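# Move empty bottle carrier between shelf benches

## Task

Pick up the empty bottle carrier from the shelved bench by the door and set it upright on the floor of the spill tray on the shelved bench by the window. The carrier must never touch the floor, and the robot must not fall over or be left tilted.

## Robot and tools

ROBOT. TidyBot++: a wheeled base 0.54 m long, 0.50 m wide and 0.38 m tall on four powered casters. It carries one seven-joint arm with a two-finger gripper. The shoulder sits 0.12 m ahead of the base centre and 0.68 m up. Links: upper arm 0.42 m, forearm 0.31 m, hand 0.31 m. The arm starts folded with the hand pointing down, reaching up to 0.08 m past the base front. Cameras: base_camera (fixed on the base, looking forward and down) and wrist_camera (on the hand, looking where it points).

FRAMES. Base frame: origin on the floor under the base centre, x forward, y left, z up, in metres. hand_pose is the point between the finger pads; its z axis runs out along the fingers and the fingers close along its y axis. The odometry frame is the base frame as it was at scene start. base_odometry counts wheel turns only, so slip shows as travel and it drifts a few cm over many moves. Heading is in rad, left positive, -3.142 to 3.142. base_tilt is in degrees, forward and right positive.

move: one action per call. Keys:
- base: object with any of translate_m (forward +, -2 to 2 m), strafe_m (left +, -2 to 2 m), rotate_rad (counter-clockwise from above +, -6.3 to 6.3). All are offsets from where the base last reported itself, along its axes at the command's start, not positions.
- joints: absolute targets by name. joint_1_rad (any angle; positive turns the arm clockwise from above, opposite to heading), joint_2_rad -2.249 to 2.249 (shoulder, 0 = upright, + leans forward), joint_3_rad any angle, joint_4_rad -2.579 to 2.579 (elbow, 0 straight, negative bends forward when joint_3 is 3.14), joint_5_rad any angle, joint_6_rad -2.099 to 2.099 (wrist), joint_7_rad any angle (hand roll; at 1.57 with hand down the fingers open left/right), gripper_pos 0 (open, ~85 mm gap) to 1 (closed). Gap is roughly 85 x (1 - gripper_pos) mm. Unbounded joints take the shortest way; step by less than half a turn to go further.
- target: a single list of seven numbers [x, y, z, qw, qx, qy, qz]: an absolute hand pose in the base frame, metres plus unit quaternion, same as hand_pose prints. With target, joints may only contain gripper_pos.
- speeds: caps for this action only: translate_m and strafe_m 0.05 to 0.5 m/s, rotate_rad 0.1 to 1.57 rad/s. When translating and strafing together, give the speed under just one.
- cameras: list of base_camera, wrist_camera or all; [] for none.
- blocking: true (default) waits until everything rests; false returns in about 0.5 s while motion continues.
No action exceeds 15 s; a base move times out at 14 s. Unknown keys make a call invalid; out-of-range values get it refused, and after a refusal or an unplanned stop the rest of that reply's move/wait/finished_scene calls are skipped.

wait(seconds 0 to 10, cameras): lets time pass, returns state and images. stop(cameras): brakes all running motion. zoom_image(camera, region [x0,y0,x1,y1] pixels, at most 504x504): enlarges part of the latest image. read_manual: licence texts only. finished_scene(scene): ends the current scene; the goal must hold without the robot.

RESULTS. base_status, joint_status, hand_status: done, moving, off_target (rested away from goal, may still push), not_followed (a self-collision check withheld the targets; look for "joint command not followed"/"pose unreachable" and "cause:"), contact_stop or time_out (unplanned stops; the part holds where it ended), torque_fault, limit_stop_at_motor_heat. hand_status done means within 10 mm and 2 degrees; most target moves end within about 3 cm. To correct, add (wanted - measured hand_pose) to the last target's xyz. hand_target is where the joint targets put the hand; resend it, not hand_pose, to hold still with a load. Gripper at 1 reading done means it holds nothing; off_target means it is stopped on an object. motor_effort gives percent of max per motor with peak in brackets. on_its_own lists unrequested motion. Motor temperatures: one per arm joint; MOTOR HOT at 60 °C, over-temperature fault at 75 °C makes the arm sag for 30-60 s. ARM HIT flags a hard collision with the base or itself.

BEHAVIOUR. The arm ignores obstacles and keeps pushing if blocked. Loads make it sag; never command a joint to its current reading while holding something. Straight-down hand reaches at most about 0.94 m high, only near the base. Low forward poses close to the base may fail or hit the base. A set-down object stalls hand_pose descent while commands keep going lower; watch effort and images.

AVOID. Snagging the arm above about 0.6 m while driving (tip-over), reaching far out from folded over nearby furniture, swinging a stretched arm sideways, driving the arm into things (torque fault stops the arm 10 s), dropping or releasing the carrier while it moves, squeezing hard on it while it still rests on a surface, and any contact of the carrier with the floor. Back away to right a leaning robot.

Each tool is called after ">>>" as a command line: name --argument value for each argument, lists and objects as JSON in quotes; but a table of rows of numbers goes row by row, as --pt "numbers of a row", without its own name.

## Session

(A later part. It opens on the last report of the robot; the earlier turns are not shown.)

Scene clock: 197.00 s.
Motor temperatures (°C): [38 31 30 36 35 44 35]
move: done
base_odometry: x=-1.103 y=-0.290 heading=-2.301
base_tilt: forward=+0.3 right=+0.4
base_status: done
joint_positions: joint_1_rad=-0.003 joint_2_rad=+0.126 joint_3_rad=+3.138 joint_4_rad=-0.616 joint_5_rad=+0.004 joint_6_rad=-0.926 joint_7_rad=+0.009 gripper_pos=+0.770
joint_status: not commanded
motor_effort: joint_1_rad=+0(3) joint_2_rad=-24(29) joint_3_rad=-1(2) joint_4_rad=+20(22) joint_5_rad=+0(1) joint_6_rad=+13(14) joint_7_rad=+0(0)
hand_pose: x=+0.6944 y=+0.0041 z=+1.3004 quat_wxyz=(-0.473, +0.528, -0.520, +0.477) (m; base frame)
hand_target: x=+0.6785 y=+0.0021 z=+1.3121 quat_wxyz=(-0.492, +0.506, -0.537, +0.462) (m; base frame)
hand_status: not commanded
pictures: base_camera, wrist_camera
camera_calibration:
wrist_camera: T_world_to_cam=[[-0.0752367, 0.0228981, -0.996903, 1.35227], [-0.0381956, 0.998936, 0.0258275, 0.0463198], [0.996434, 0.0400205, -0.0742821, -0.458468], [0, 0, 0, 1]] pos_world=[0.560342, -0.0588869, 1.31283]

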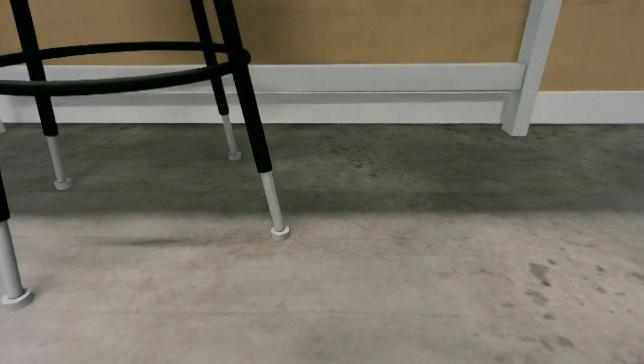

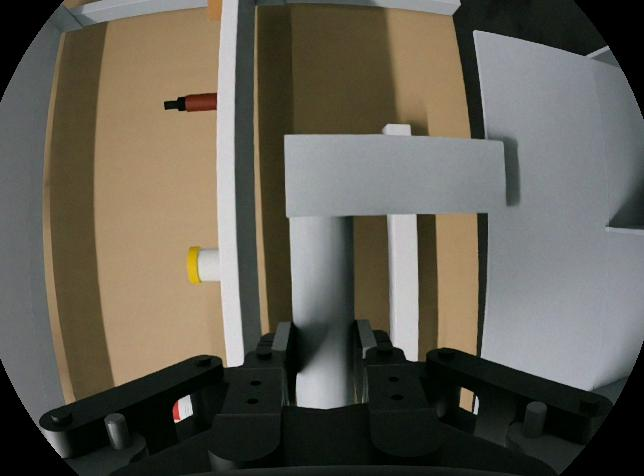

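>>> move --base '{"translate_m": 0.008, "strafe_m": -0.015}' --speeds '{"translate_m": 0.1}' --joints '{"joint_2_rad": 0.053, "joint_4_rad": -0.82, "joint_6_rad": -0.787}' --cameras '["wrist_camera"]'

Scene clock: 214.13 s.
Motor temperatures (°C): [38 31 29 36 35 44 35]
move: done
base_odometry: x=-1.119 y=-0.286 heading=-2.301
base_tilt: forward=+0.3 right=+0.4
base_status: done
joint_positions: joint_1_rad=-0.001 joint_2_rad=+0.083 joint_3_rad=+3.139 joint_4_rad=-0.818 joint_5_rad=+0.004 joint_6_rad=-0.845 joint_7_rad=+0.009 gripper_pos=+0.770
joint_status: all done
motor_effort: joint_1_rad=-1(4) joint_2_rad=-25(27) joint_3_rad=-1(2) joint_4_rad=+22(23) joint_5_rad=+0(1) joint_6_rad=+13(14) joint_7_rad=+0(0)
hand_pose: x=+0.7066 y=+0.0022 z=+1.2424 quat_wxyz=(-0.452, +0.545, -0.538, +0.457) (m; base frame)
hand_target: x=+0.6922 y=+0.0022 z=+1.2763 quat_wxyz=(-0.492, +0.506, -0.537, +0.462) (m; base frame)
hand_status: not commanded
pictures: wrist_camera
camera_calibration:
wrist_camera: T_world_to_cam=[[-0.151554, 0.0224439, -0.988194, 1.33847], [-0.0324994, 0.999089, 0.0276756, 0.0439143], [0.987915, 0.0363101, -0.150687, -0.373933], [0, 0, 0, 1]] pos_world=[0.573692, -0.0603372, 1.26511]

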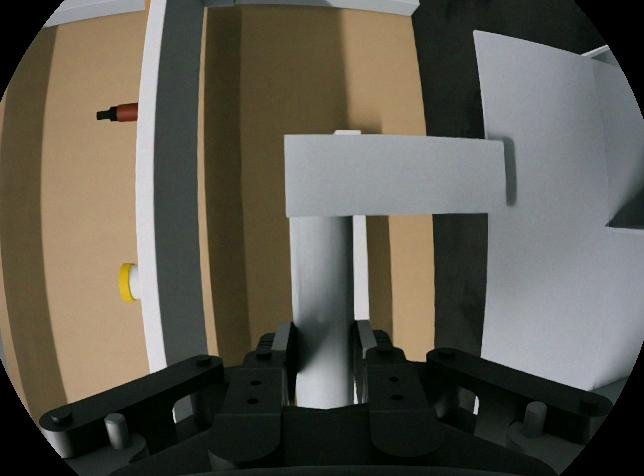

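>>> move --joints '{"joint_6_rad": -0.70}' --cameras '[]'

>>> move --joints '{"joint_2_rad": -0.065, "joint_4_rad": -1.17, "joint_6_rad": -0.477}' --cameras '["wrist_camera"]'

Scene clock: 220.23 s.
Motor temperatures (°C): [38 31 29 36 35 44 35]
move: done
base_odometry: x=-1.119 y=-0.286 heading=-2.301
base_tilt: forward=+0.3 right=+0.4
base_status: not commanded
joint_positions: joint_1_rad=-0.001 joint_2_rad=+0.079 joint_3_rad=+3.139 joint_4_rad=-0.822 joint_5_rad=+0.004 joint_6_rad=-0.749 joint_7_rad=+0.009 gripper_pos=+0.771
joint_status: all done
motor_effort: joint_1_rad=-1(1) joint_2_rad=-25(26) joint_3_rad=-1(1) joint_4_rad=+22(23) joint_5_rad=-1(1) joint_6_rad=+13(15) joint_7_rad=+0(0)
hand_pose: x=+0.7087 y=+0.0023 z=+1.2719 quat_wxyz=(-0.477, +0.523, -0.516, +0.482) (m; base frame)
hand_target: x=+0.6934 y=+0.0022 z=+1.3033 quat_wxyz=(-0.515, +0.486, -0.515, +0.484) (m; base frame)
hand_status: not commanded
pictures: none
No camera images: "cameras" was empty.

Scene clock: 221.70 s.
Motor temperatures (°C): [38 31 29 36 35 44 35]
move: done
base_odometry: x=-1.119 y=-0.286 heading=-2.301
base_tilt: forward=+0.3 right=+0.4
base_status: not commanded
joint_positions: joint_1_rad=-0.001 joint_2_rad=-0.059 joint_3_rad=+3.139 joint_4_rad=-1.134 joint_5_rad=+0.004 joint_6_rad=-0.500 joint_7_rad=+0.009 gripper_pos=+0.771
joint_status: all done
motor_effort: joint_1_rad=+0(2) joint_2_rad=-16(25) joint_3_rad=+0(1) joint_4_rad=+18(22) joint_5_rad=+0(1) joint_6_rad=+7(14) joint_7_rad=-1(1)
hand_pose: x=+0.6818 y=+0.0026 z=+1.2503 quat_wxyz=(-0.496, +0.504, -0.498, +0.502) (m; base frame)
hand_target: x=+0.6838 y=+0.0023 z=+1.2394 quat_wxyz=(-0.512, +0.488, -0.517, +0.482) (m; base frame)
hand_status: not commanded
pictures: wrist_camera
camera_calibration:
wrist_camera: T_world_to_cam=[[0.0185206, 0.0218466, -0.99959, 1.24077], [-0.0377393, 0.999064, 0.0211358, 0.0542039], [0.999116, 0.0373324, 0.0193278, -0.568402], [0, 0, 0, 1]] pos_world=[0.546966, -0.0600399, 1.2501]

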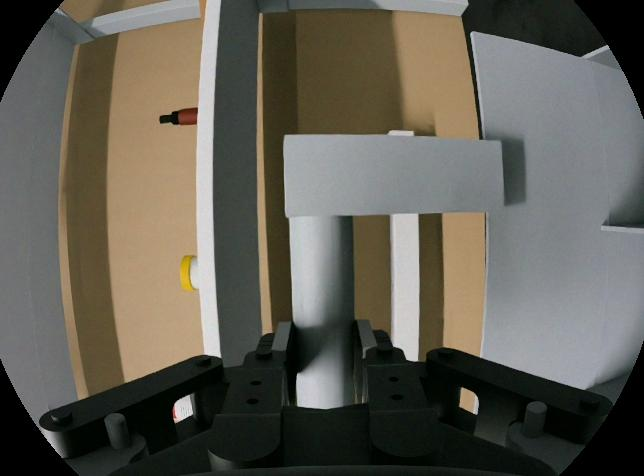

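>>> move --joints '{"joint_2_rad": 0.11, "joint_4_rad": -0.593, "joint_6_rad": -0.957}' --cameras '[]'

>>> move --base '{"translate_m": -0.38}' --speeds '{"translate_m": 0.3}'

>>> move --base '{"translate_m": -0.15}' --speeds '{"translate_m": 0.3}' --cameras '["wrist_camera"]'

Scene clock: 231.30 s.
Motor temperatures (°C): [38 31 29 36 35 44 35]
move: done
base_odometry: x=-1.119 y=-0.286 heading=-2.301
base_tilt: forward=+0.3 right=+0.4
base_status: not commanded
joint_positions: joint_1_rad=-0.001 joint_2_rad=+0.105 joint_3_rad=+3.139 joint_4_rad=-0.623 joint_5_rad=+0.004 joint_6_rad=-0.919 joint_7_rad=+0.009 gripper_pos=+0.771
joint_status: all done
motor_effort: joint_1_rad=-1(2) joint_2_rad=-24(25) joint_3_rad=-1(1) joint_4_rad=+20(25) joint_5_rad=+0(1) joint_6_rad=+13(14) joint_7_rad=+0(1)
hand_pose: x=+0.6825 y=+0.0020 z=+1.3114 quat_wxyz=(-0.478, +0.522, -0.516, +0.483) (m; base frame)
hand_target: x=+0.6785 y=+0.0021 z=+1.3121 quat_wxyz=(-0.492, +0.506, -0.537, +0.462) (m; base frame)
hand_status: not commanded
pictures: none
No camera images: "cameras" was empty.

Scene clock: 233.53 s.
Motor temperatures (°C): [38 31 29 36 35 44 35]
move: done
base_odometry: x=-0.866 y=-0.003 heading=-2.300
base_tilt: forward=+0.3 right=+0.4
base_status: done
joint_positions: joint_1_rad=-0.001 joint_2_rad=+0.119 joint_3_rad=+3.139 joint_4_rad=-0.617 joint_5_rad=+0.004 joint_6_rad=-0.924 joint_7_rad=+0.009 gripper_pos=+0.771
joint_status: not commanded
motor_effort: joint_1_rad=-1(2) joint_2_rad=-24(30) joint_3_rad=-1(1) joint_4_rad=+20(22) joint_5_rad=-1(1) joint_6_rad=+13(14) joint_7_rad=+0(0)
hand_pose: x=+0.6900 y=+0.0020 z=+1.3048 quat_wxyz=(-0.475, +0.525, -0.519, +0.480) (m; base frame)
hand_target: x=+0.6785 y=+0.0021 z=+1.3121 quat_wxyz=(-0.492, +0.506, -0.537, +0.462) (m; base frame)
hand_status: not commanded
pictures: base_camera, wrist_camera
camera_calibration:
wrist_camera: T_world_to_cam=[[-0.0666695, 0.0230139, -0.99751, 1.35126], [-0.0345529, 0.999081, 0.0253595, 0.0462498], [0.997177, 0.0361575, -0.0658131, -0.46525], [0, 0, 0, 1]] pos_world=[0.555623, -0.0604828, 1.31611]

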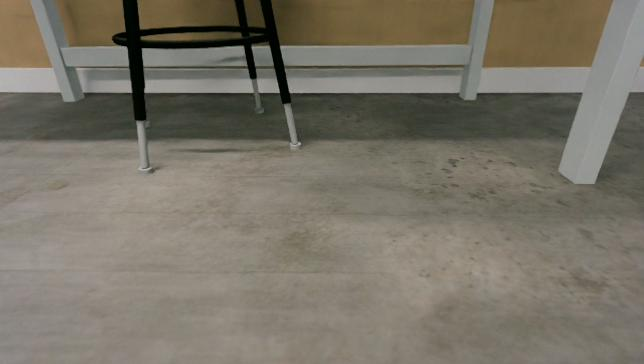

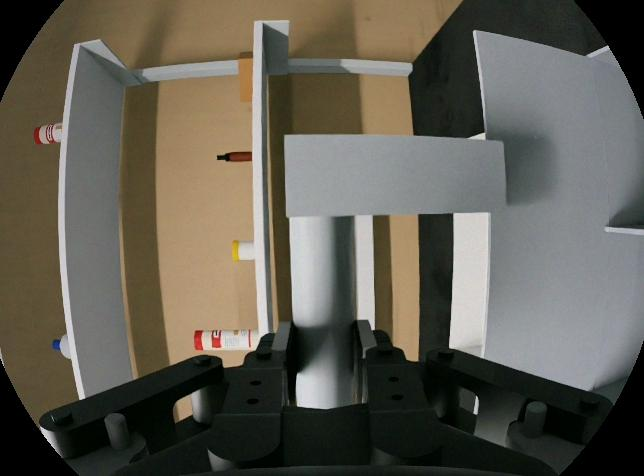

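Scene clock: 235.07 s.
Motor temperatures (°C): [38 31 29 36 35 44 35]
move: done
base_odometry: x=-0.766 y=+0.109 heading=-2.300
base_tilt: forward=+0.2 right=+0.4
base_status: done
joint_positions: joint_1_rad=-0.001 joint_2_rad=+0.117 joint_3_rad=+3.139 joint_4_rad=-0.613 joint_5_rad=+0.004 joint_6_rad=-0.926 joint_7_rad=+0.009 gripper_pos=+0.771
joint_status: not commanded
motor_effort: joint_1_rad=-1(2) joint_2_rad=-24(29) joint_3_rad=-1(1) joint_4_rad=+20(22) joint_5_rad=-1(1) joint_6_rad=+13(14) joint_7_rad=+0(0)
hand_pose: x=+0.6881 y=+0.0020 z=+1.3074 quat_wxyz=(-0.476, +0.524, -0.518, +0.481) (m; base frame)
hand_target: x=+0.6785 y=+0.0021 z=+1.3121 quat_wxyz=(-0.492, +0.506, -0.537, +0.462) (m; base frame)
hand_status: not commanded
pictures: wrist_camera
camera_calibration:
wrist_camera: T_world_to_cam=[[-0.0628206, 0.023029, -0.997759, 1.35137], [-0.034644, 0.999081, 0.0252408, 0.0463421], [0.997423, 0.036152, -0.061965, -0.468361], [0, 0, 0, 1]] pos_world=[0.553653, -0.060488, 1.31815]

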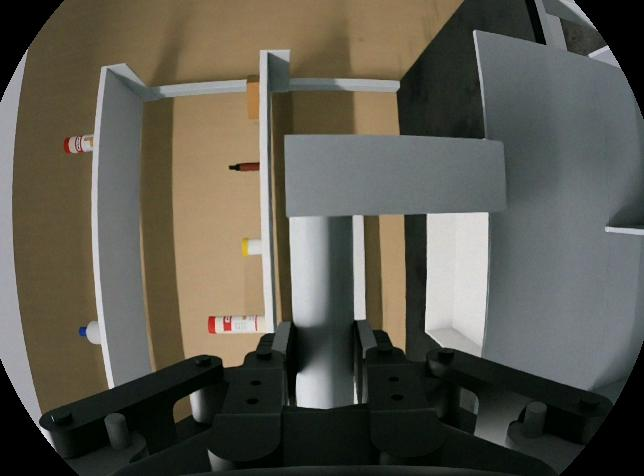

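>>> zoom_image --camera "wrist_camera" --region '[380, 80, 520, 380]'

Scaled by 1.680.

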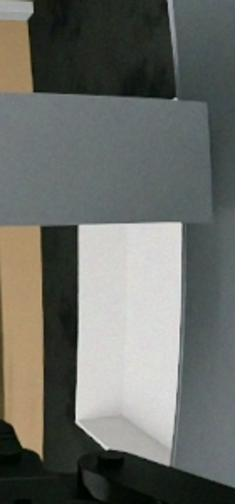

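>>> move --base '{"translate_m": -0.5}' --speeds '{"translate_m": 0.3}' --cameras '["wrist_camera"]'

>>> zoom_image --camera "wrist_camera" --region '[340, 80, 520, 380]'

Scene clock: 280.53 s.
Motor temperatures (°C): [38 31 29 36 35 44 35]
move: done
base_odometry: x=-0.433 y=+0.482 heading=-2.300
base_tilt: forward=+0.3 right=+0.4
base_status: done
joint_positions: joint_1_rad=-0.001 joint_2_rad=+0.119 joint_3_rad=+3.139 joint_4_rad=-0.612 joint_5_rad=+0.004 joint_6_rad=-0.926 joint_7_rad=+0.009 gripper_pos=+0.771
joint_status: not commanded
motor_effort: joint_1_rad=-1(2) joint_2_rad=-24(29) joint_3_rad=+0(1) joint_4_rad=+20(21) joint_5_rad=+0(1) joint_6_rad=+13(14) joint_7_rad=+0(0)
hand_pose: x=+0.6889 y=+0.0020 z=+1.3066 quat_wxyz=(-0.475, +0.524, -0.518, +0.480) (m; base frame)
hand_target: x=+0.6785 y=+0.0021 z=+1.3121 quat_wxyz=(-0.492, +0.506, -0.537, +0.462) (m; base frame)
hand_status: not commanded
pictures: wrist_camera
camera_calibration:
wrist_camera: T_world_to_cam=[[-0.0643914, 0.0230288, -0.997659, 1.35159], [-0.0346031, 0.999081, 0.025295, 0.0462892], [0.997325, 0.0361509, -0.0635353, -0.467052], [0, 0, 0, 1]] pos_world=[0.554435, -0.0604879, 1.31758]

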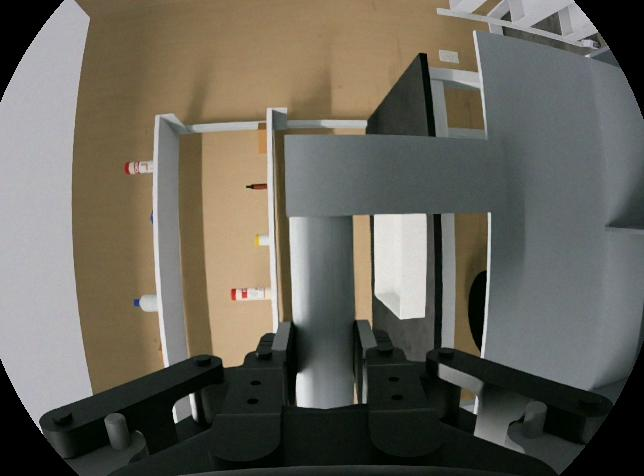

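Scaled by 1.680.

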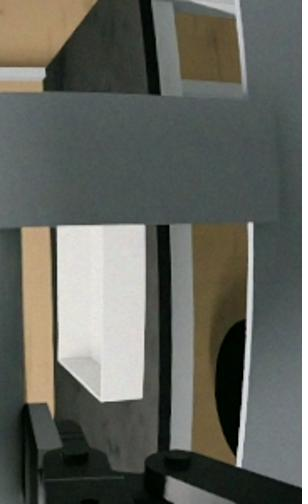

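>>> move --base '{"translate_m": 0.987, "strafe_m": 0.015, "rotate_rad": -0.03}' --speeds '{"translate_m": 0.3}' --cameras '["wrist_camera"]'

>>> move --joints '{"joint_2_rad": 0.0, "joint_4_rad": -0.96, "joint_6_rad": -0.655}' --cameras '["wrist_camera"]'

Scene clock: 309.60 s.
Motor temperatures (°C): [38 31 29 36 35 44 35]
move: done
base_odometry: x=-1.080 y=-0.264 heading=-2.331
base_tilt: forward=+0.3 right=+0.4
base_status: done
joint_positions: joint_1_rad=+0.003 joint_2_rad=+0.125 joint_3_rad=+3.142 joint_4_rad=-0.612 joint_5_rad=+0.004 joint_6_rad=-0.927 joint_7_rad=+0.009 gripper_pos=+0.771
joint_status: not commanded
motor_effort: joint_1_rad=-1(4) joint_2_rad=-24(29) joint_3_rad=+0(2) joint_4_rad=+20(22) joint_5_rad=-1(1) joint_6_rad=+13(14) joint_7_rad=+0(1)
hand_pose: x=+0.6928 y=-0.0012 z=+1.3030 quat_wxyz=(-0.472, +0.524, -0.521, +0.480) (m; base frame)
hand_target: x=+0.6785 y=+0.0021 z=+1.3121 quat_wxyz=(-0.492, +0.506, -0.537, +0.462) (m; base frame)
hand_status: not commanded
pictures: wrist_camera
camera_calibration:
wrist_camera: T_world_to_cam=[[-0.0708708, 0.0231229, -0.997217, 1.35217], [-0.0285805, 0.999274, 0.0252017, 0.0456257], [0.997076, 0.0302871, -0.0701585, -0.462308], [0, 0, 0, 1]] pos_world=[0.558089, -0.0628567, 1.31482]

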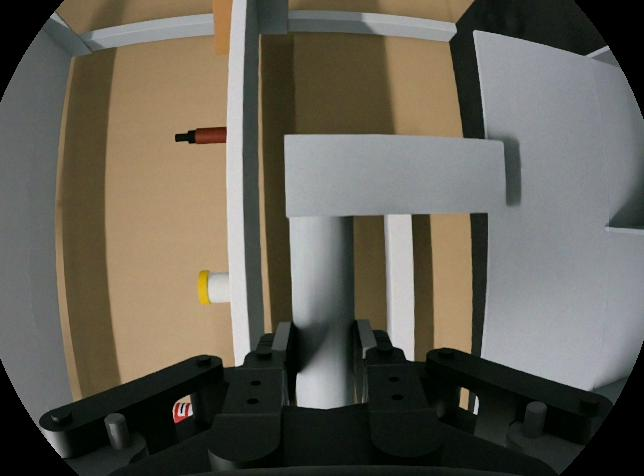

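Scene clock: 311.10 s.
Motor temperatures (°C): [38 32 29 36 35 44 35]
move: done
base_odometry: x=-1.080 y=-0.264 heading=-2.331
base_tilt: forward=+0.3 right=+0.4
base_status: not commanded
joint_positions: joint_1_rad=+0.003 joint_2_rad=+0.032 joint_3_rad=+3.142 joint_4_rad=-0.956 joint_5_rad=+0.004 joint_6_rad=-0.716 joint_7_rad=+0.009 gripper_pos=+0.771
joint_status: all done
motor_effort: joint_1_rad=+0(2) joint_2_rad=-24(26) joint_3_rad=+0(1) joint_4_rad=+23(24) joint_5_rad=+0(1) joint_6_rad=+13(15) joint_7_rad=+0(0)
hand_pose: x=+0.7035 y=-0.0010 z=+1.2338 quat_wxyz=(-0.461, +0.534, -0.530, +0.470) (m; base frame)
hand_target: x=+0.6875 y=+0.0023 z=+1.2691 quat_wxyz=(-0.504, +0.496, -0.526, +0.474) (m; base frame)
hand_status: not commanded
pictures: wrist_camera
camera_calibration:
wrist_camera: T_world_to_cam=[[-0.110989, 0.022684, -0.993563, 1.30764], [-0.0281405, 0.999267, 0.0259578, 0.0463036], [0.993423, 0.0308404, -0.110269, -0.425795], [0, 0, 0, 1]] pos_world=[0.56943, -0.0628005, 1.25107]

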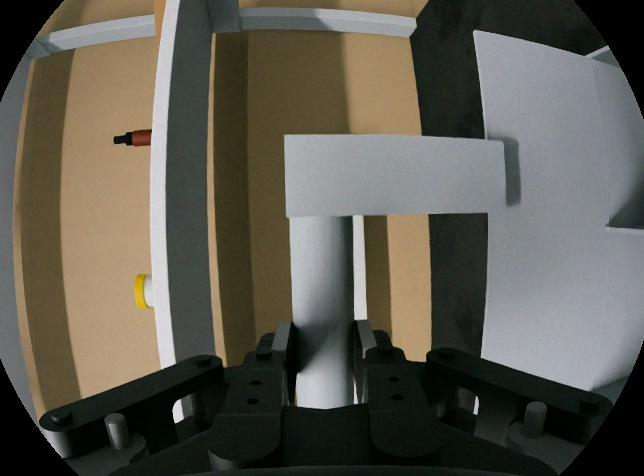

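>>> move --joints '{"joint_2_rad": -0.08, "joint_4_rad": -1.16, "joint_6_rad": -0.49}' --cameras '["wrist_camera"]'

Scene clock: 314.40 s.
Motor temperatures (°C): [38 32 29 36 35 44 35]
move: done
base_odometry: x=-1.080 y=-0.264 heading=-2.331
base_tilt: forward=+0.3 right=+0.4
base_status: not commanded
joint_positions: joint_1_rad=+0.003 joint_2_rad=-0.048 joint_3_rad=+3.142 joint_4_rad=-1.156 joint_5_rad=+0.004 joint_6_rad=-0.552 joint_7_rad=+0.009 gripper_pos=+0.771
joint_status: all done
motor_effort: joint_1_rad=-1(2) joint_2_rad=-21(24) joint_3_rad=+0(1) joint_4_rad=+24(25) joint_5_rad=+0(1) joint_6_rad=+13(14) joint_7_rad=+0(0)
hand_pose: x=+0.6902 y=-0.0008 z=+1.2148 quat_wxyz=(-0.473, +0.524, -0.520, +0.481) (m; base frame)
hand_target: x=+0.6739 y=+0.0023 z=+1.2497 quat_wxyz=(-0.515, +0.485, -0.514, +0.485) (m; base frame)
hand_status: not commanded
pictures: wrist_camera
camera_calibration:
wrist_camera: T_world_to_cam=[[-0.0663282, 0.0222175, -0.99755, 1.26135], [-0.0297933, 0.999262, 0.0242366, 0.0494655], [0.997353, 0.0313279, -0.0656174, -0.471588], [0, 0, 0, 1]] pos_world=[0.555476, -0.0626792, 1.22612]

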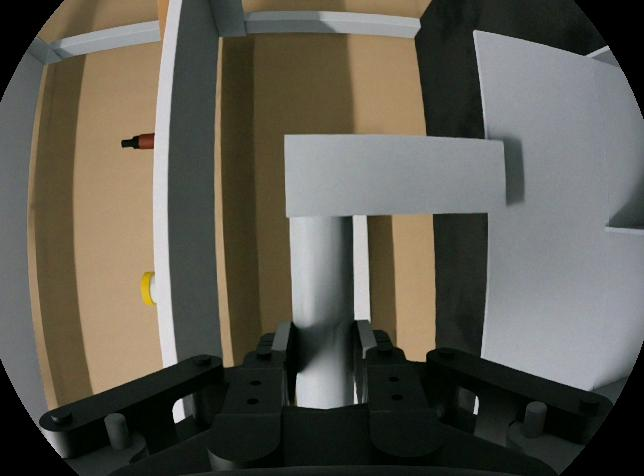

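>>> move --joints '{"joint_2_rad": -0.08, "joint_4_rad": -1.212, "joint_6_rad": -0.438}' --cameras '[]'

>>> move --joints '{"joint_2_rad": -0.08, "joint_4_rad": -1.24, "joint_6_rad": -0.41}' --cameras '["wrist_camera"]'

Scene clock: 317.80 s.
Motor temperatures (°C): [38 32 29 36 35 44 35]
move: done
base_odometry: x=-1.080 y=-0.264 heading=-2.331
base_tilt: forward=+0.3 right=+0.4
base_status: not commanded
joint_positions: joint_1_rad=+0.003 joint_2_rad=-0.053 joint_3_rad=+3.142 joint_4_rad=-1.211 joint_5_rad=+0.004 joint_6_rad=-0.494 joint_7_rad=+0.009 gripper_pos=+0.771
joint_status: all done
motor_effort: joint_1_rad=-1(1) joint_2_rad=-21(24) joint_3_rad=+0(1) joint_4_rad=+24(26) joint_5_rad=+0(1) joint_6_rad=+13(14) joint_7_rad=+0(0)
hand_pose: x=+0.6947 y=-0.0008 z=+1.2029 quat_wxyz=(-0.475, +0.522, -0.518, +0.483) (m; base frame)
hand_target: x=+0.6812 y=+0.0023 z=+1.2350 quat_wxyz=(-0.515, +0.485, -0.514, +0.485) (m; base frame)
hand_status: not commanded
pictures: none
No camera images: "cameras" was empty.

Scene clock: 318.43 s.
Motor temperatures (°C): [38 32 29 36 35 44 35]
move: done
base_odometry: x=-1.080 y=-0.264 heading=-2.331
base_tilt: forward=+0.3 right=+0.4
base_status: not commanded
joint_positions: joint_1_rad=+0.003 joint_2_rad=-0.055 joint_3_rad=+3.142 joint_4_rad=-1.239 joint_5_rad=+0.004 joint_6_rad=-0.464 joint_7_rad=+0.009 gripper_pos=+0.771
joint_status: all done
motor_effort: joint_1_rad=-1(1) joint_2_rad=-21(24) joint_3_rad=+0(1) joint_4_rad=+24(26) joint_5_rad=-1(1) joint_6_rad=+13(14) joint_7_rad=+0(0)
hand_pose: x=+0.6976 y=-0.0008 z=+1.1962 quat_wxyz=(-0.476, +0.521, -0.517, +0.484) (m; base frame)
hand_target: x=+0.6849 y=+0.0023 z=+1.2270 quat_wxyz=(-0.515, +0.485, -0.514, +0.485) (m; base frame)
hand_status: not commanded
pictures: wrist_camera
camera_calibration:
wrist_camera: T_world_to_cam=[[-0.0554902, 0.0220372, -0.998216, 1.23646], [-0.0303482, 0.999257, 0.0237472, 0.0510425], [0.997998, 0.0316117, -0.0547802, -0.493571], [0, 0, 0, 1]] pos_world=[0.562743, -0.06265, 1.206]

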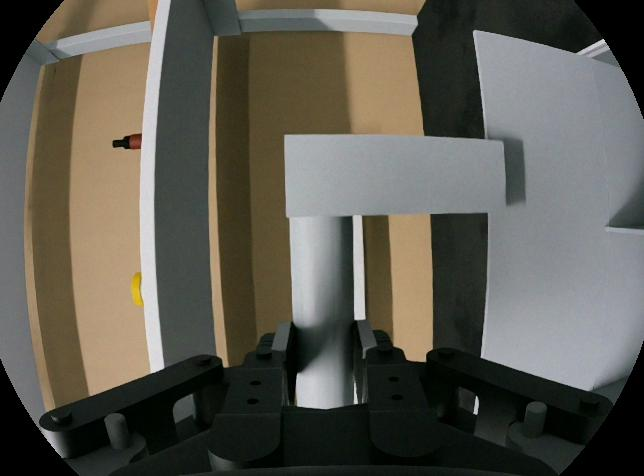

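>>> move --joints '{"joint_4_rad":-1.265,"joint_6_rad":-0.395}' --cameras '["wrist_camera"]'

>>> move --joints '{"joint_4_rad":-1.29,"joint_6_rad":-0.375}' --cameras '["wrist_camera"]'

Scene clock: 326.13 s.
Motor temperatures (°C): [38 32 29 36 35 44 35]
move: done
base_odometry: x=-1.080 y=-0.264 heading=-2.331
base_tilt: forward=+0.3 right=+0.4
base_status: not commanded
joint_positions: joint_1_rad=+0.003 joint_2_rad=-0.056 joint_3_rad=+3.142 joint_4_rad=-1.259 joint_5_rad=+0.004 joint_6_rad=-0.446 joint_7_rad=+0.009 gripper_pos=+0.771
joint_status: all done
motor_effort: joint_1_rad=-1(2) joint_2_rad=-21(22) joint_3_rad=+0(1) joint_4_rad=+24(25) joint_5_rad=-1(1) joint_6_rad=+12(13) joint_7_rad=+0(0)
hand_pose: x=+0.6994 y=-0.0008 z=+1.1902 quat_wxyz=(-0.476, +0.521, -0.517, +0.484) (m; base frame)
hand_target: x=+0.6879 y=+0.0023 z=+1.2166 quat_wxyz=(-0.513, +0.487, -0.517, +0.482) (m; base frame)
hand_status: not commanded
pictures: wrist_camera
camera_calibration:
wrist_camera: T_world_to_cam=[[-0.0563442, 0.0220107, -0.998169, 1.23113], [-0.030392, 0.999256, 0.0237502, 0.0512544], [0.997949, 0.0316745, -0.0556333, -0.494719], [0, 0, 0, 1]] pos_world=[0.564629, -0.0626444, 1.20014]

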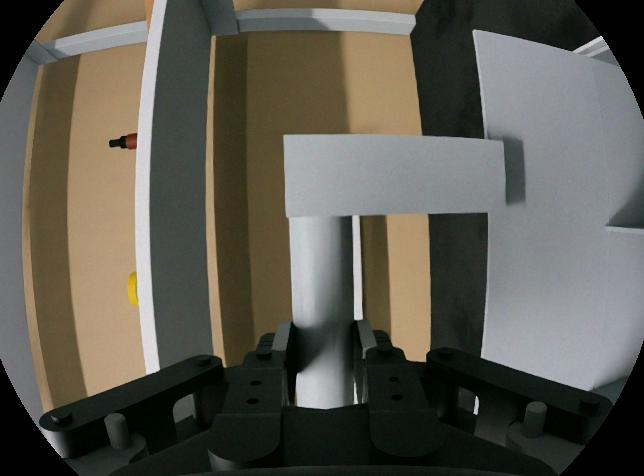

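Scene clock: 326.73 s.
Motor temperatures (°C): [38 32 29 36 35 44 35]
move: done
base_odometry: x=-1.080 y=-0.264 heading=-2.331
base_tilt: forward=+0.3 right=+0.4
base_status: not commanded
joint_positions: joint_1_rad=+0.003 joint_2_rad=-0.060 joint_3_rad=+3.142 joint_4_rad=-1.277 joint_5_rad=+0.004 joint_6_rad=-0.422 joint_7_rad=+0.009 gripper_pos=+0.771
joint_status: all done
motor_effort: joint_1_rad=-1(1) joint_2_rad=-19(21) joint_3_rad=+0(1) joint_4_rad=+23(24) joint_5_rad=-1(1) joint_6_rad=+12(13) joint_7_rad=-1(1)
hand_pose: x=+0.6991 y=-0.0007 z=+1.1900 quat_wxyz=(-0.479, +0.519, -0.514, +0.487) (m; base frame)
hand_target: x=+0.6907 y=+0.0023 z=+1.2078 quat_wxyz=(-0.511, +0.489, -0.518, +0.481) (m; base frame)
hand_status: not commanded
pictures: wrist_camera
camera_calibration:
wrist_camera: T_world_to_cam=[[-0.0448028, 0.0219433, -0.998755, 1.22353], [-0.0307475, 0.999255, 0.0233336, 0.051969], [0.998523, 0.0317547, -0.0440947, -0.508568], [0, 0, 0, 1]] pos_world=[0.564232, -0.0626292, 1.19837]

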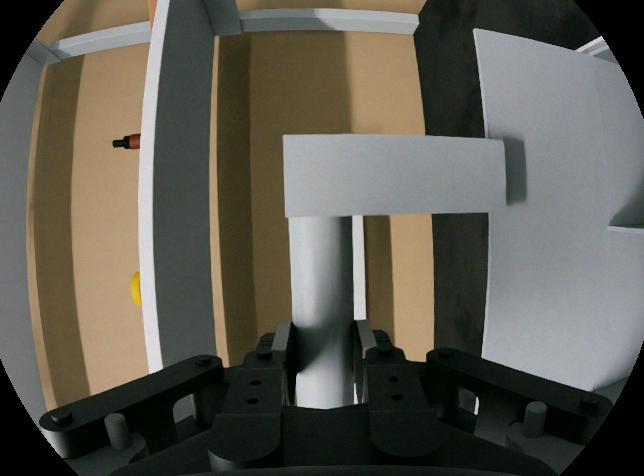

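>>> move --joints '{"joint_2_rad":-0.08,"joint_4_rad":-1.32,"joint_6_rad":-0.375}' --cameras '["wrist_camera"]'

>>> move --joints '{"joint_4_rad":-1.35,"joint_6_rad":-0.355}' --cameras '["wrist_camera"]'

Scene clock: 329.30 s.
Motor temperatures (°C): [38 32 29 36 35 44 35]
move: done
base_odometry: x=-1.080 y=-0.264 heading=-2.331
base_tilt: forward=+0.3 right=+0.4
base_status: not commanded
joint_positions: joint_1_rad=+0.003 joint_2_rad=-0.069 joint_3_rad=+3.142 joint_4_rad=-1.292 joint_5_rad=+0.004 joint_6_rad=-0.406 joint_7_rad=+0.009 gripper_pos=+0.771
joint_status: all done
motor_effort: joint_1_rad=+0(1) joint_2_rad=-18(19) joint_3_rad=+0(1) joint_4_rad=+20(23) joint_5_rad=+0(1) joint_6_rad=+10(12) joint_7_rad=+0(1)
hand_pose: x=+0.6962 y=-0.0007 z=+1.1907 quat_wxyz=(-0.481, +0.516, -0.512, +0.489) (m; base frame)
hand_target: x=+0.6937 y=+0.0023 z=+1.1896 quat_wxyz=(-0.504, +0.496, -0.526, +0.474) (m; base frame)
hand_status: not commanded
pictures: wrist_camera
camera_calibration:
wrist_camera: T_world_to_cam=[[-0.0357601, 0.0218973, -0.99912, 1.21824], [-0.0310106, 0.999254, 0.0230101, 0.0524059], [0.998879, 0.0318062, -0.0350544, -0.516598], [0, 0, 0, 1]] pos_world=[0.561209, -0.062612, 1.19786]

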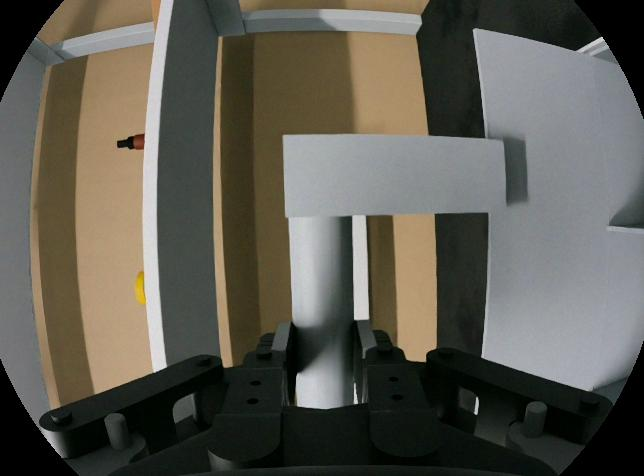

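Scene clock: 329.93 s.
Motor temperatures (°C): [38 32 29 36 35 44 35]
move: done
base_odometry: x=-1.080 y=-0.264 heading=-2.331
base_tilt: forward=+0.3 right=+0.4
base_status: not commanded
joint_positions: joint_1_rad=+0.003 joint_2_rad=-0.078 joint_3_rad=+3.142 joint_4_rad=-1.313 joint_5_rad=+0.004 joint_6_rad=-0.380 joint_7_rad=+0.009 gripper_pos=+0.771
joint_status: all done
motor_effort: joint_1_rad=+0(1) joint_2_rad=-16(18) joint_3_rad=+1(1) joint_4_rad=+19(21) joint_5_rad=+0(1) joint_6_rad=+9(10) joint_7_rad=+0(1)
hand_pose: x=+0.6941 y=-0.0007 z=+1.1910 quat_wxyz=(-0.485, +0.513, -0.509, +0.493) (m; base frame)
hand_target: x=+0.6964 y=+0.0023 z=+1.1775 quat_wxyz=(-0.501, +0.498, -0.528, +0.471) (m; base frame)
hand_status: not commanded
pictures: wrist_camera
camera_calibration:
wrist_camera: T_world_to_cam=[[-0.0218906, 0.0218237, -0.999522, 1.2093], [-0.0314192, 0.999253, 0.022506, 0.0531865], [0.999267, 0.0318968, -0.0211886, -0.531335], [0, 0, 0, 1]] pos_world=[0.559089, -0.0625904, 1.19627]

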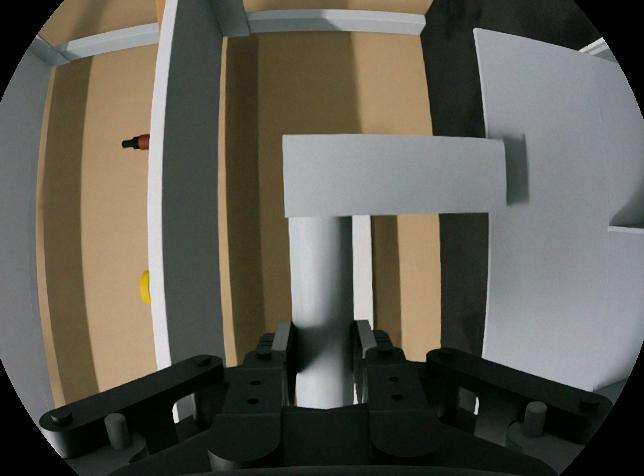

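>>> move --joints '{"joint_6_rad":-0.40}' --cameras '[]'

>>> move --joints '{"joint_6_rad":-0.43}' --cameras '["wrist_camera"]'

Scene clock: 334.17 s.
Motor temperatures (°C): [38 32 29 36 35 44 35]
move: done
base_odometry: x=-1.080 y=-0.264 heading=-2.331
base_tilt: forward=+0.3 right=+0.4
base_status: not commanded
joint_positions: joint_1_rad=+0.003 joint_2_rad=-0.081 joint_3_rad=+3.142 joint_4_rad=-1.314 joint_5_rad=+0.004 joint_6_rad=-0.382 joint_7_rad=+0.009 gripper_pos=+0.771
joint_status: all done
motor_effort: joint_1_rad=+0(1) joint_2_rad=-16(17) joint_3_rad=+1(1) joint_4_rad=+18(21) joint_5_rad=+0(1) joint_6_rad=+8(10) joint_7_rad=-1(1)
hand_pose: x=+0.6925 y=-0.0007 z=+1.1915 quat_wxyz=(-0.485, +0.513, -0.509, +0.493) (m; base frame)
hand_target: x=+0.6954 y=+0.0023 z=+1.1635 quat_wxyz=(-0.489, +0.509, -0.539, +0.460) (m; base frame)
hand_status: not commanded
pictures: none
No camera images: "cameras" was empty.

Scene clock: 334.73 s.
Motor temperatures (°C): [38 32 29 36 35 44 35]
move: done
base_odometry: x=-1.080 y=-0.264 heading=-2.331
base_tilt: forward=+0.3 right=+0.4
base_status: not commanded
joint_positions: joint_1_rad=+0.003 joint_2_rad=-0.085 joint_3_rad=+3.142 joint_4_rad=-1.315 joint_5_rad=+0.004 joint_6_rad=-0.387 joint_7_rad=+0.009 gripper_pos=+0.771
joint_status: all done
motor_effort: joint_1_rad=+1(1) joint_2_rad=-14(17) joint_3_rad=+1(2) joint_4_rad=+15(22) joint_5_rad=+0(1) joint_6_rad=+5(11) joint_7_rad=+0(1)
hand_pose: x=+0.6906 y=-0.0007 z=+1.1915 quat_wxyz=(-0.484, +0.514, -0.509, +0.492) (m; base frame)
hand_target: x=+0.6943 y=+0.0023 z=+1.1543 quat_wxyz=(-0.481, +0.516, -0.546, +0.452) (m; base frame)
hand_status: not commanded
pictures: wrist_camera
camera_calibration:
wrist_camera: T_world_to_cam=[[-0.0241737, 0.0218404, -0.999469, 1.21131], [-0.0313418, 0.999253, 0.0225937, 0.0529033], [0.999216, 0.0318713, -0.0234711, -0.525045], [0, 0, 0, 1]] pos_world=[0.555574, -0.0625854, 1.19715]

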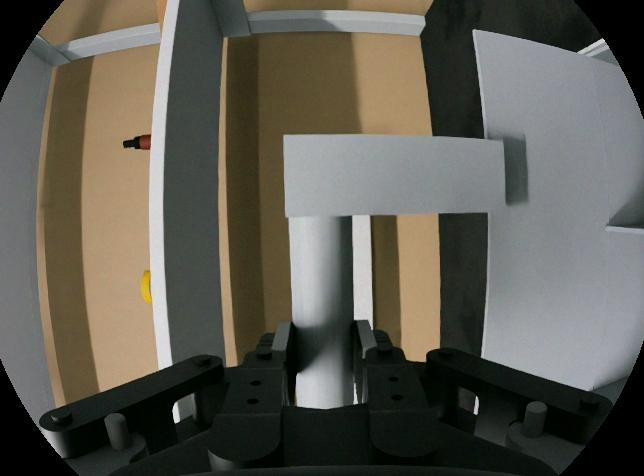

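>>> move --joints '{"joint_4_rad":-1.325,"joint_6_rad":-0.395}' --cameras '[]'

>>> move --joints '{"gripper_pos":0.6}' --cameras '["wrist_camera"]'

Scene clock: 337.67 s.
Motor temperatures (°C): [38 32 29 36 35 44 35]
move: done
base_odometry: x=-1.080 y=-0.264 heading=-2.331
base_tilt: forward=+0.3 right=+0.4
base_status: not commanded
joint_positions: joint_1_rad=+0.003 joint_2_rad=-0.085 joint_3_rad=+3.142 joint_4_rad=-1.315 joint_5_rad=+0.004 joint_6_rad=-0.387 joint_7_rad=+0.009 gripper_pos=+0.771
joint_status: all done
motor_effort: joint_1_rad=+0(2) joint_2_rad=-17(18) joint_3_rad=+1(1) joint_4_rad=+20(22) joint_5_rad=+0(0) joint_6_rad=+9(11) joint_7_rad=+0(1)
hand_pose: x=+0.6903 y=-0.0007 z=+1.1920 quat_wxyz=(-0.484, +0.513, -0.509, +0.493) (m; base frame)
hand_target: x=+0.6937 y=+0.0023 z=+1.1803 quat_wxyz=(-0.497, +0.502, -0.532, +0.467) (m; base frame)
hand_status: not commanded
pictures: none
No camera images: "cameras" was empty.

Scene clock: 338.37 s.
Motor temperatures (°C): [38 32 29 36 35 44 35]
move: done
base_odometry: x=-1.080 y=-0.264 heading=-2.331
base_tilt: forward=+0.3 right=+0.4
base_status: not commanded
joint_positions: joint_1_rad=+0.003 joint_2_rad=-0.085 joint_3_rad=+3.142 joint_4_rad=-1.315 joint_5_rad=+0.004 joint_6_rad=-0.387 joint_7_rad=+0.009 gripper_pos=+0.600
joint_status: all done
motor_effort: joint_1_rad=-1(2) joint_2_rad=-17(18) joint_3_rad=+0(1) joint_4_rad=+21(21) joint_5_rad=+0(0) joint_6_rad=+10(10) joint_7_rad=+0(1)
hand_pose: x=+0.6903 y=-0.0007 z=+1.1921 quat_wxyz=(-0.484, +0.513, -0.509, +0.493) (m; base frame)
hand_target: x=+0.6937 y=+0.0023 z=+1.1803 quat_wxyz=(-0.497, +0.502, -0.532, +0.467) (m; base frame)
hand_status: not commanded
pictures: wrist_camera
camera_calibration:
wrist_camera: T_world_to_cam=[[-0.0231058, 0.0218371, -0.999495, 1.21114], [-0.031367, 0.999253, 0.0225569, 0.0529426], [0.999241, 0.0318723, -0.0224036, -0.526048], [0, 0, 0, 1]] pos_world=[0.555294, -0.0625845, 1.19755]

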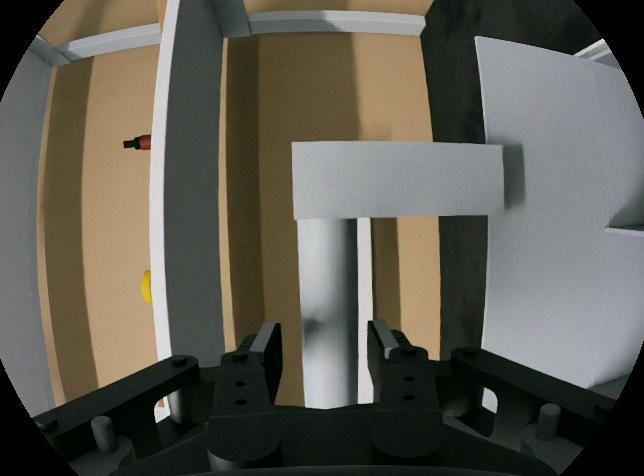

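>>> move --joints '{"gripper_pos":0.25}' --cameras '[]'

>>> move --base '{"translate_m":-0.12}' --speeds '{"translate_m":0.1}' --cameras '["wrist_camera"]'

>>> move --base '{"translate_m":-0.4}' --speeds '{"translate_m":0.3}'

Scene clock: 341.87 s.
Motor temperatures (°C): [38 32 29 36 35 44 35]
move: done
base_odometry: x=-1.080 y=-0.264 heading=-2.331
base_tilt: forward=+0.3 right=+0.4
base_status: not commanded
joint_positions: joint_1_rad=+0.003 joint_2_rad=-0.085 joint_3_rad=+3.142 joint_4_rad=-1.315 joint_5_rad=+0.004 joint_6_rad=-0.387 joint_7_rad=+0.009 gripper_pos=+0.250
joint_status: all done
motor_effort: joint_1_rad=+0(1) joint_2_rad=-17(17) joint_3_rad=+0(1) joint_4_rad=+21(21) joint_5_rad=+0(1) joint_6_rad=+10(10) joint_7_rad=+0(0)
hand_pose: x=+0.6903 y=-0.0007 z=+1.1921 quat_wxyz=(-0.484, +0.513, -0.509, +0.493) (m; base frame)
hand_target: x=+0.6937 y=+0.0023 z=+1.1803 quat_wxyz=(-0.497, +0.502, -0.532, +0.467) (m; base frame)
hand_status: not commanded
pictures: none
No camera images: "cameras" was empty.

Scene clock: 343.60 s.
Motor temperatures (°C): [38 32 29 36 35 44 35]
move: done
base_odometry: x=-0.997 y=-0.177 heading=-2.331
base_tilt: forward=+0.2 right=+0.4
base_status: done
joint_positions: joint_1_rad=+0.003 joint_2_rad=-0.088 joint_3_rad=+3.142 joint_4_rad=-1.315 joint_5_rad=+0.004 joint_6_rad=-0.387 joint_7_rad=+0.009 gripper_pos=+0.250
joint_status: not commanded
motor_effort: joint_1_rad=-1(2) joint_2_rad=-17(21) joint_3_rad=+0(1) joint_4_rad=+21(22) joint_5_rad=+0(1) joint_6_rad=+10(11) joint_7_rad=+0(0)
hand_pose: x=+0.6892 y=-0.0007 z=+1.1933 quat_wxyz=(-0.485, +0.513, -0.509, +0.493) (m; base frame)
hand_target: x=+0.6937 y=+0.0023 z=+1.1803 quat_wxyz=(-0.497, +0.502, -0.532, +0.467) (m; base frame)
hand_status: not commanded
pictures: wrist_camera
camera_calibration:
wrist_camera: T_world_to_cam=[[-0.0209615, 0.0218313, -0.999542, 1.21092], [-0.0314153, 0.999254, 0.0224838, 0.0529983], [0.999287, 0.0318722, -0.02026, -0.527515], [0, 0, 0, 1]] pos_world=[0.554186, -0.0625815, 1.19848]

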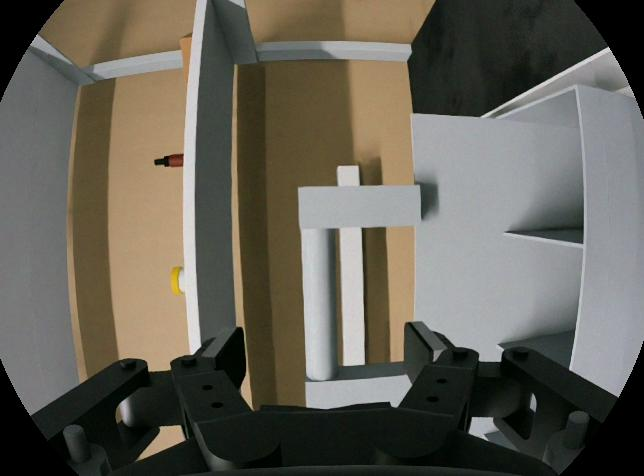

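Scene clock: 345.83 s.
Motor temperatures (°C): [38 32 29 36 35 44 35]
move: done
base_odometry: x=-0.721 y=+0.113 heading=-2.332
base_tilt: forward=+0.3 right=+0.4
base_status: done
joint_positions: joint_1_rad=+0.003 joint_2_rad=-0.089 joint_3_rad=+3.142 joint_4_rad=-1.315 joint_5_rad=+0.004 joint_6_rad=-0.387 joint_7_rad=+0.009 gripper_pos=+0.250
joint_status: not commanded
motor_effort: joint_1_rad=-1(2) joint_2_rad=-17(22) joint_3_rad=-1(1) joint_4_rad=+21(22) joint_5_rad=+0(1) joint_6_rad=+10(10) joint_7_rad=+0(0)
hand_pose: x=+0.6884 y=-0.0007 z=+1.1942 quat_wxyz=(-0.485, +0.512, -0.508, +0.493) (m; base frame)
hand_target: x=+0.6937 y=+0.0023 z=+1.1803 quat_wxyz=(-0.497, +0.502, -0.532, +0.467) (m; base frame)
hand_status: not commanded
pictures: base_camera, wrist_camera
camera_calibration:
wrist_camera: T_world_to_cam=[[-0.0194046, 0.0218271, -0.999573, 1.21075], [-0.0314503, 0.999254, 0.0224306, 0.0530387], [0.999317, 0.0318721, -0.0187037, -0.52858], [0, 0, 0, 1]] pos_world=[0.553381, -0.0625793, 1.19916]

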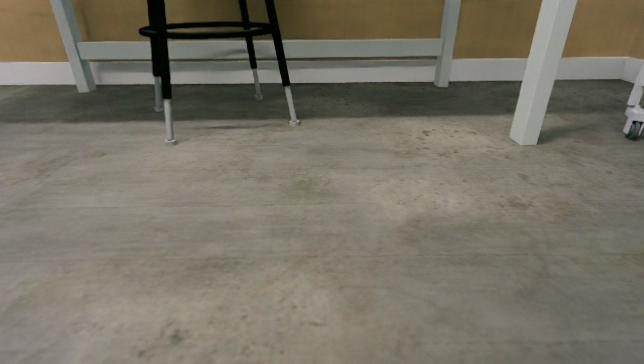

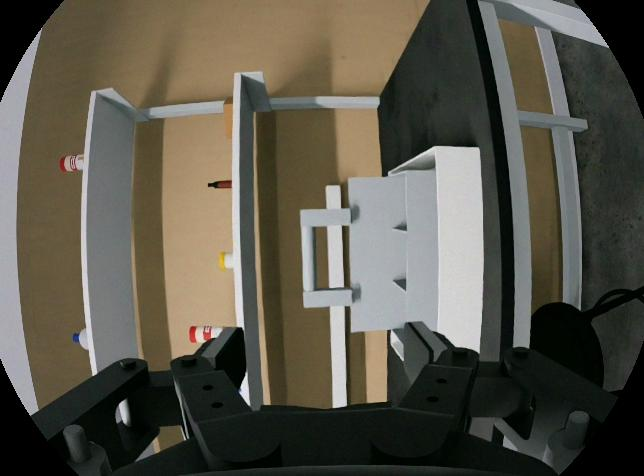

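>>> zoom_image --camera "wrist_camera" --region '[290, 120, 530, 400]'

Scaled by 1.800.

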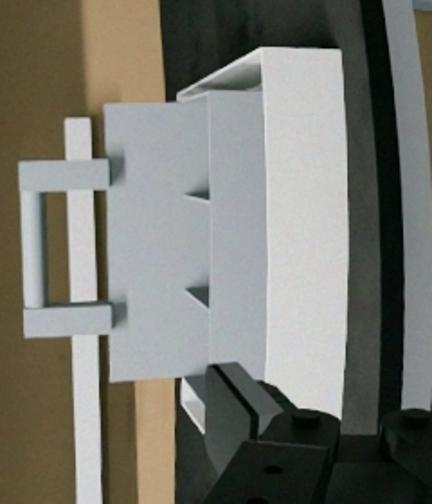

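>>> finished_scene --scene 2

The scene is finished: the task was done.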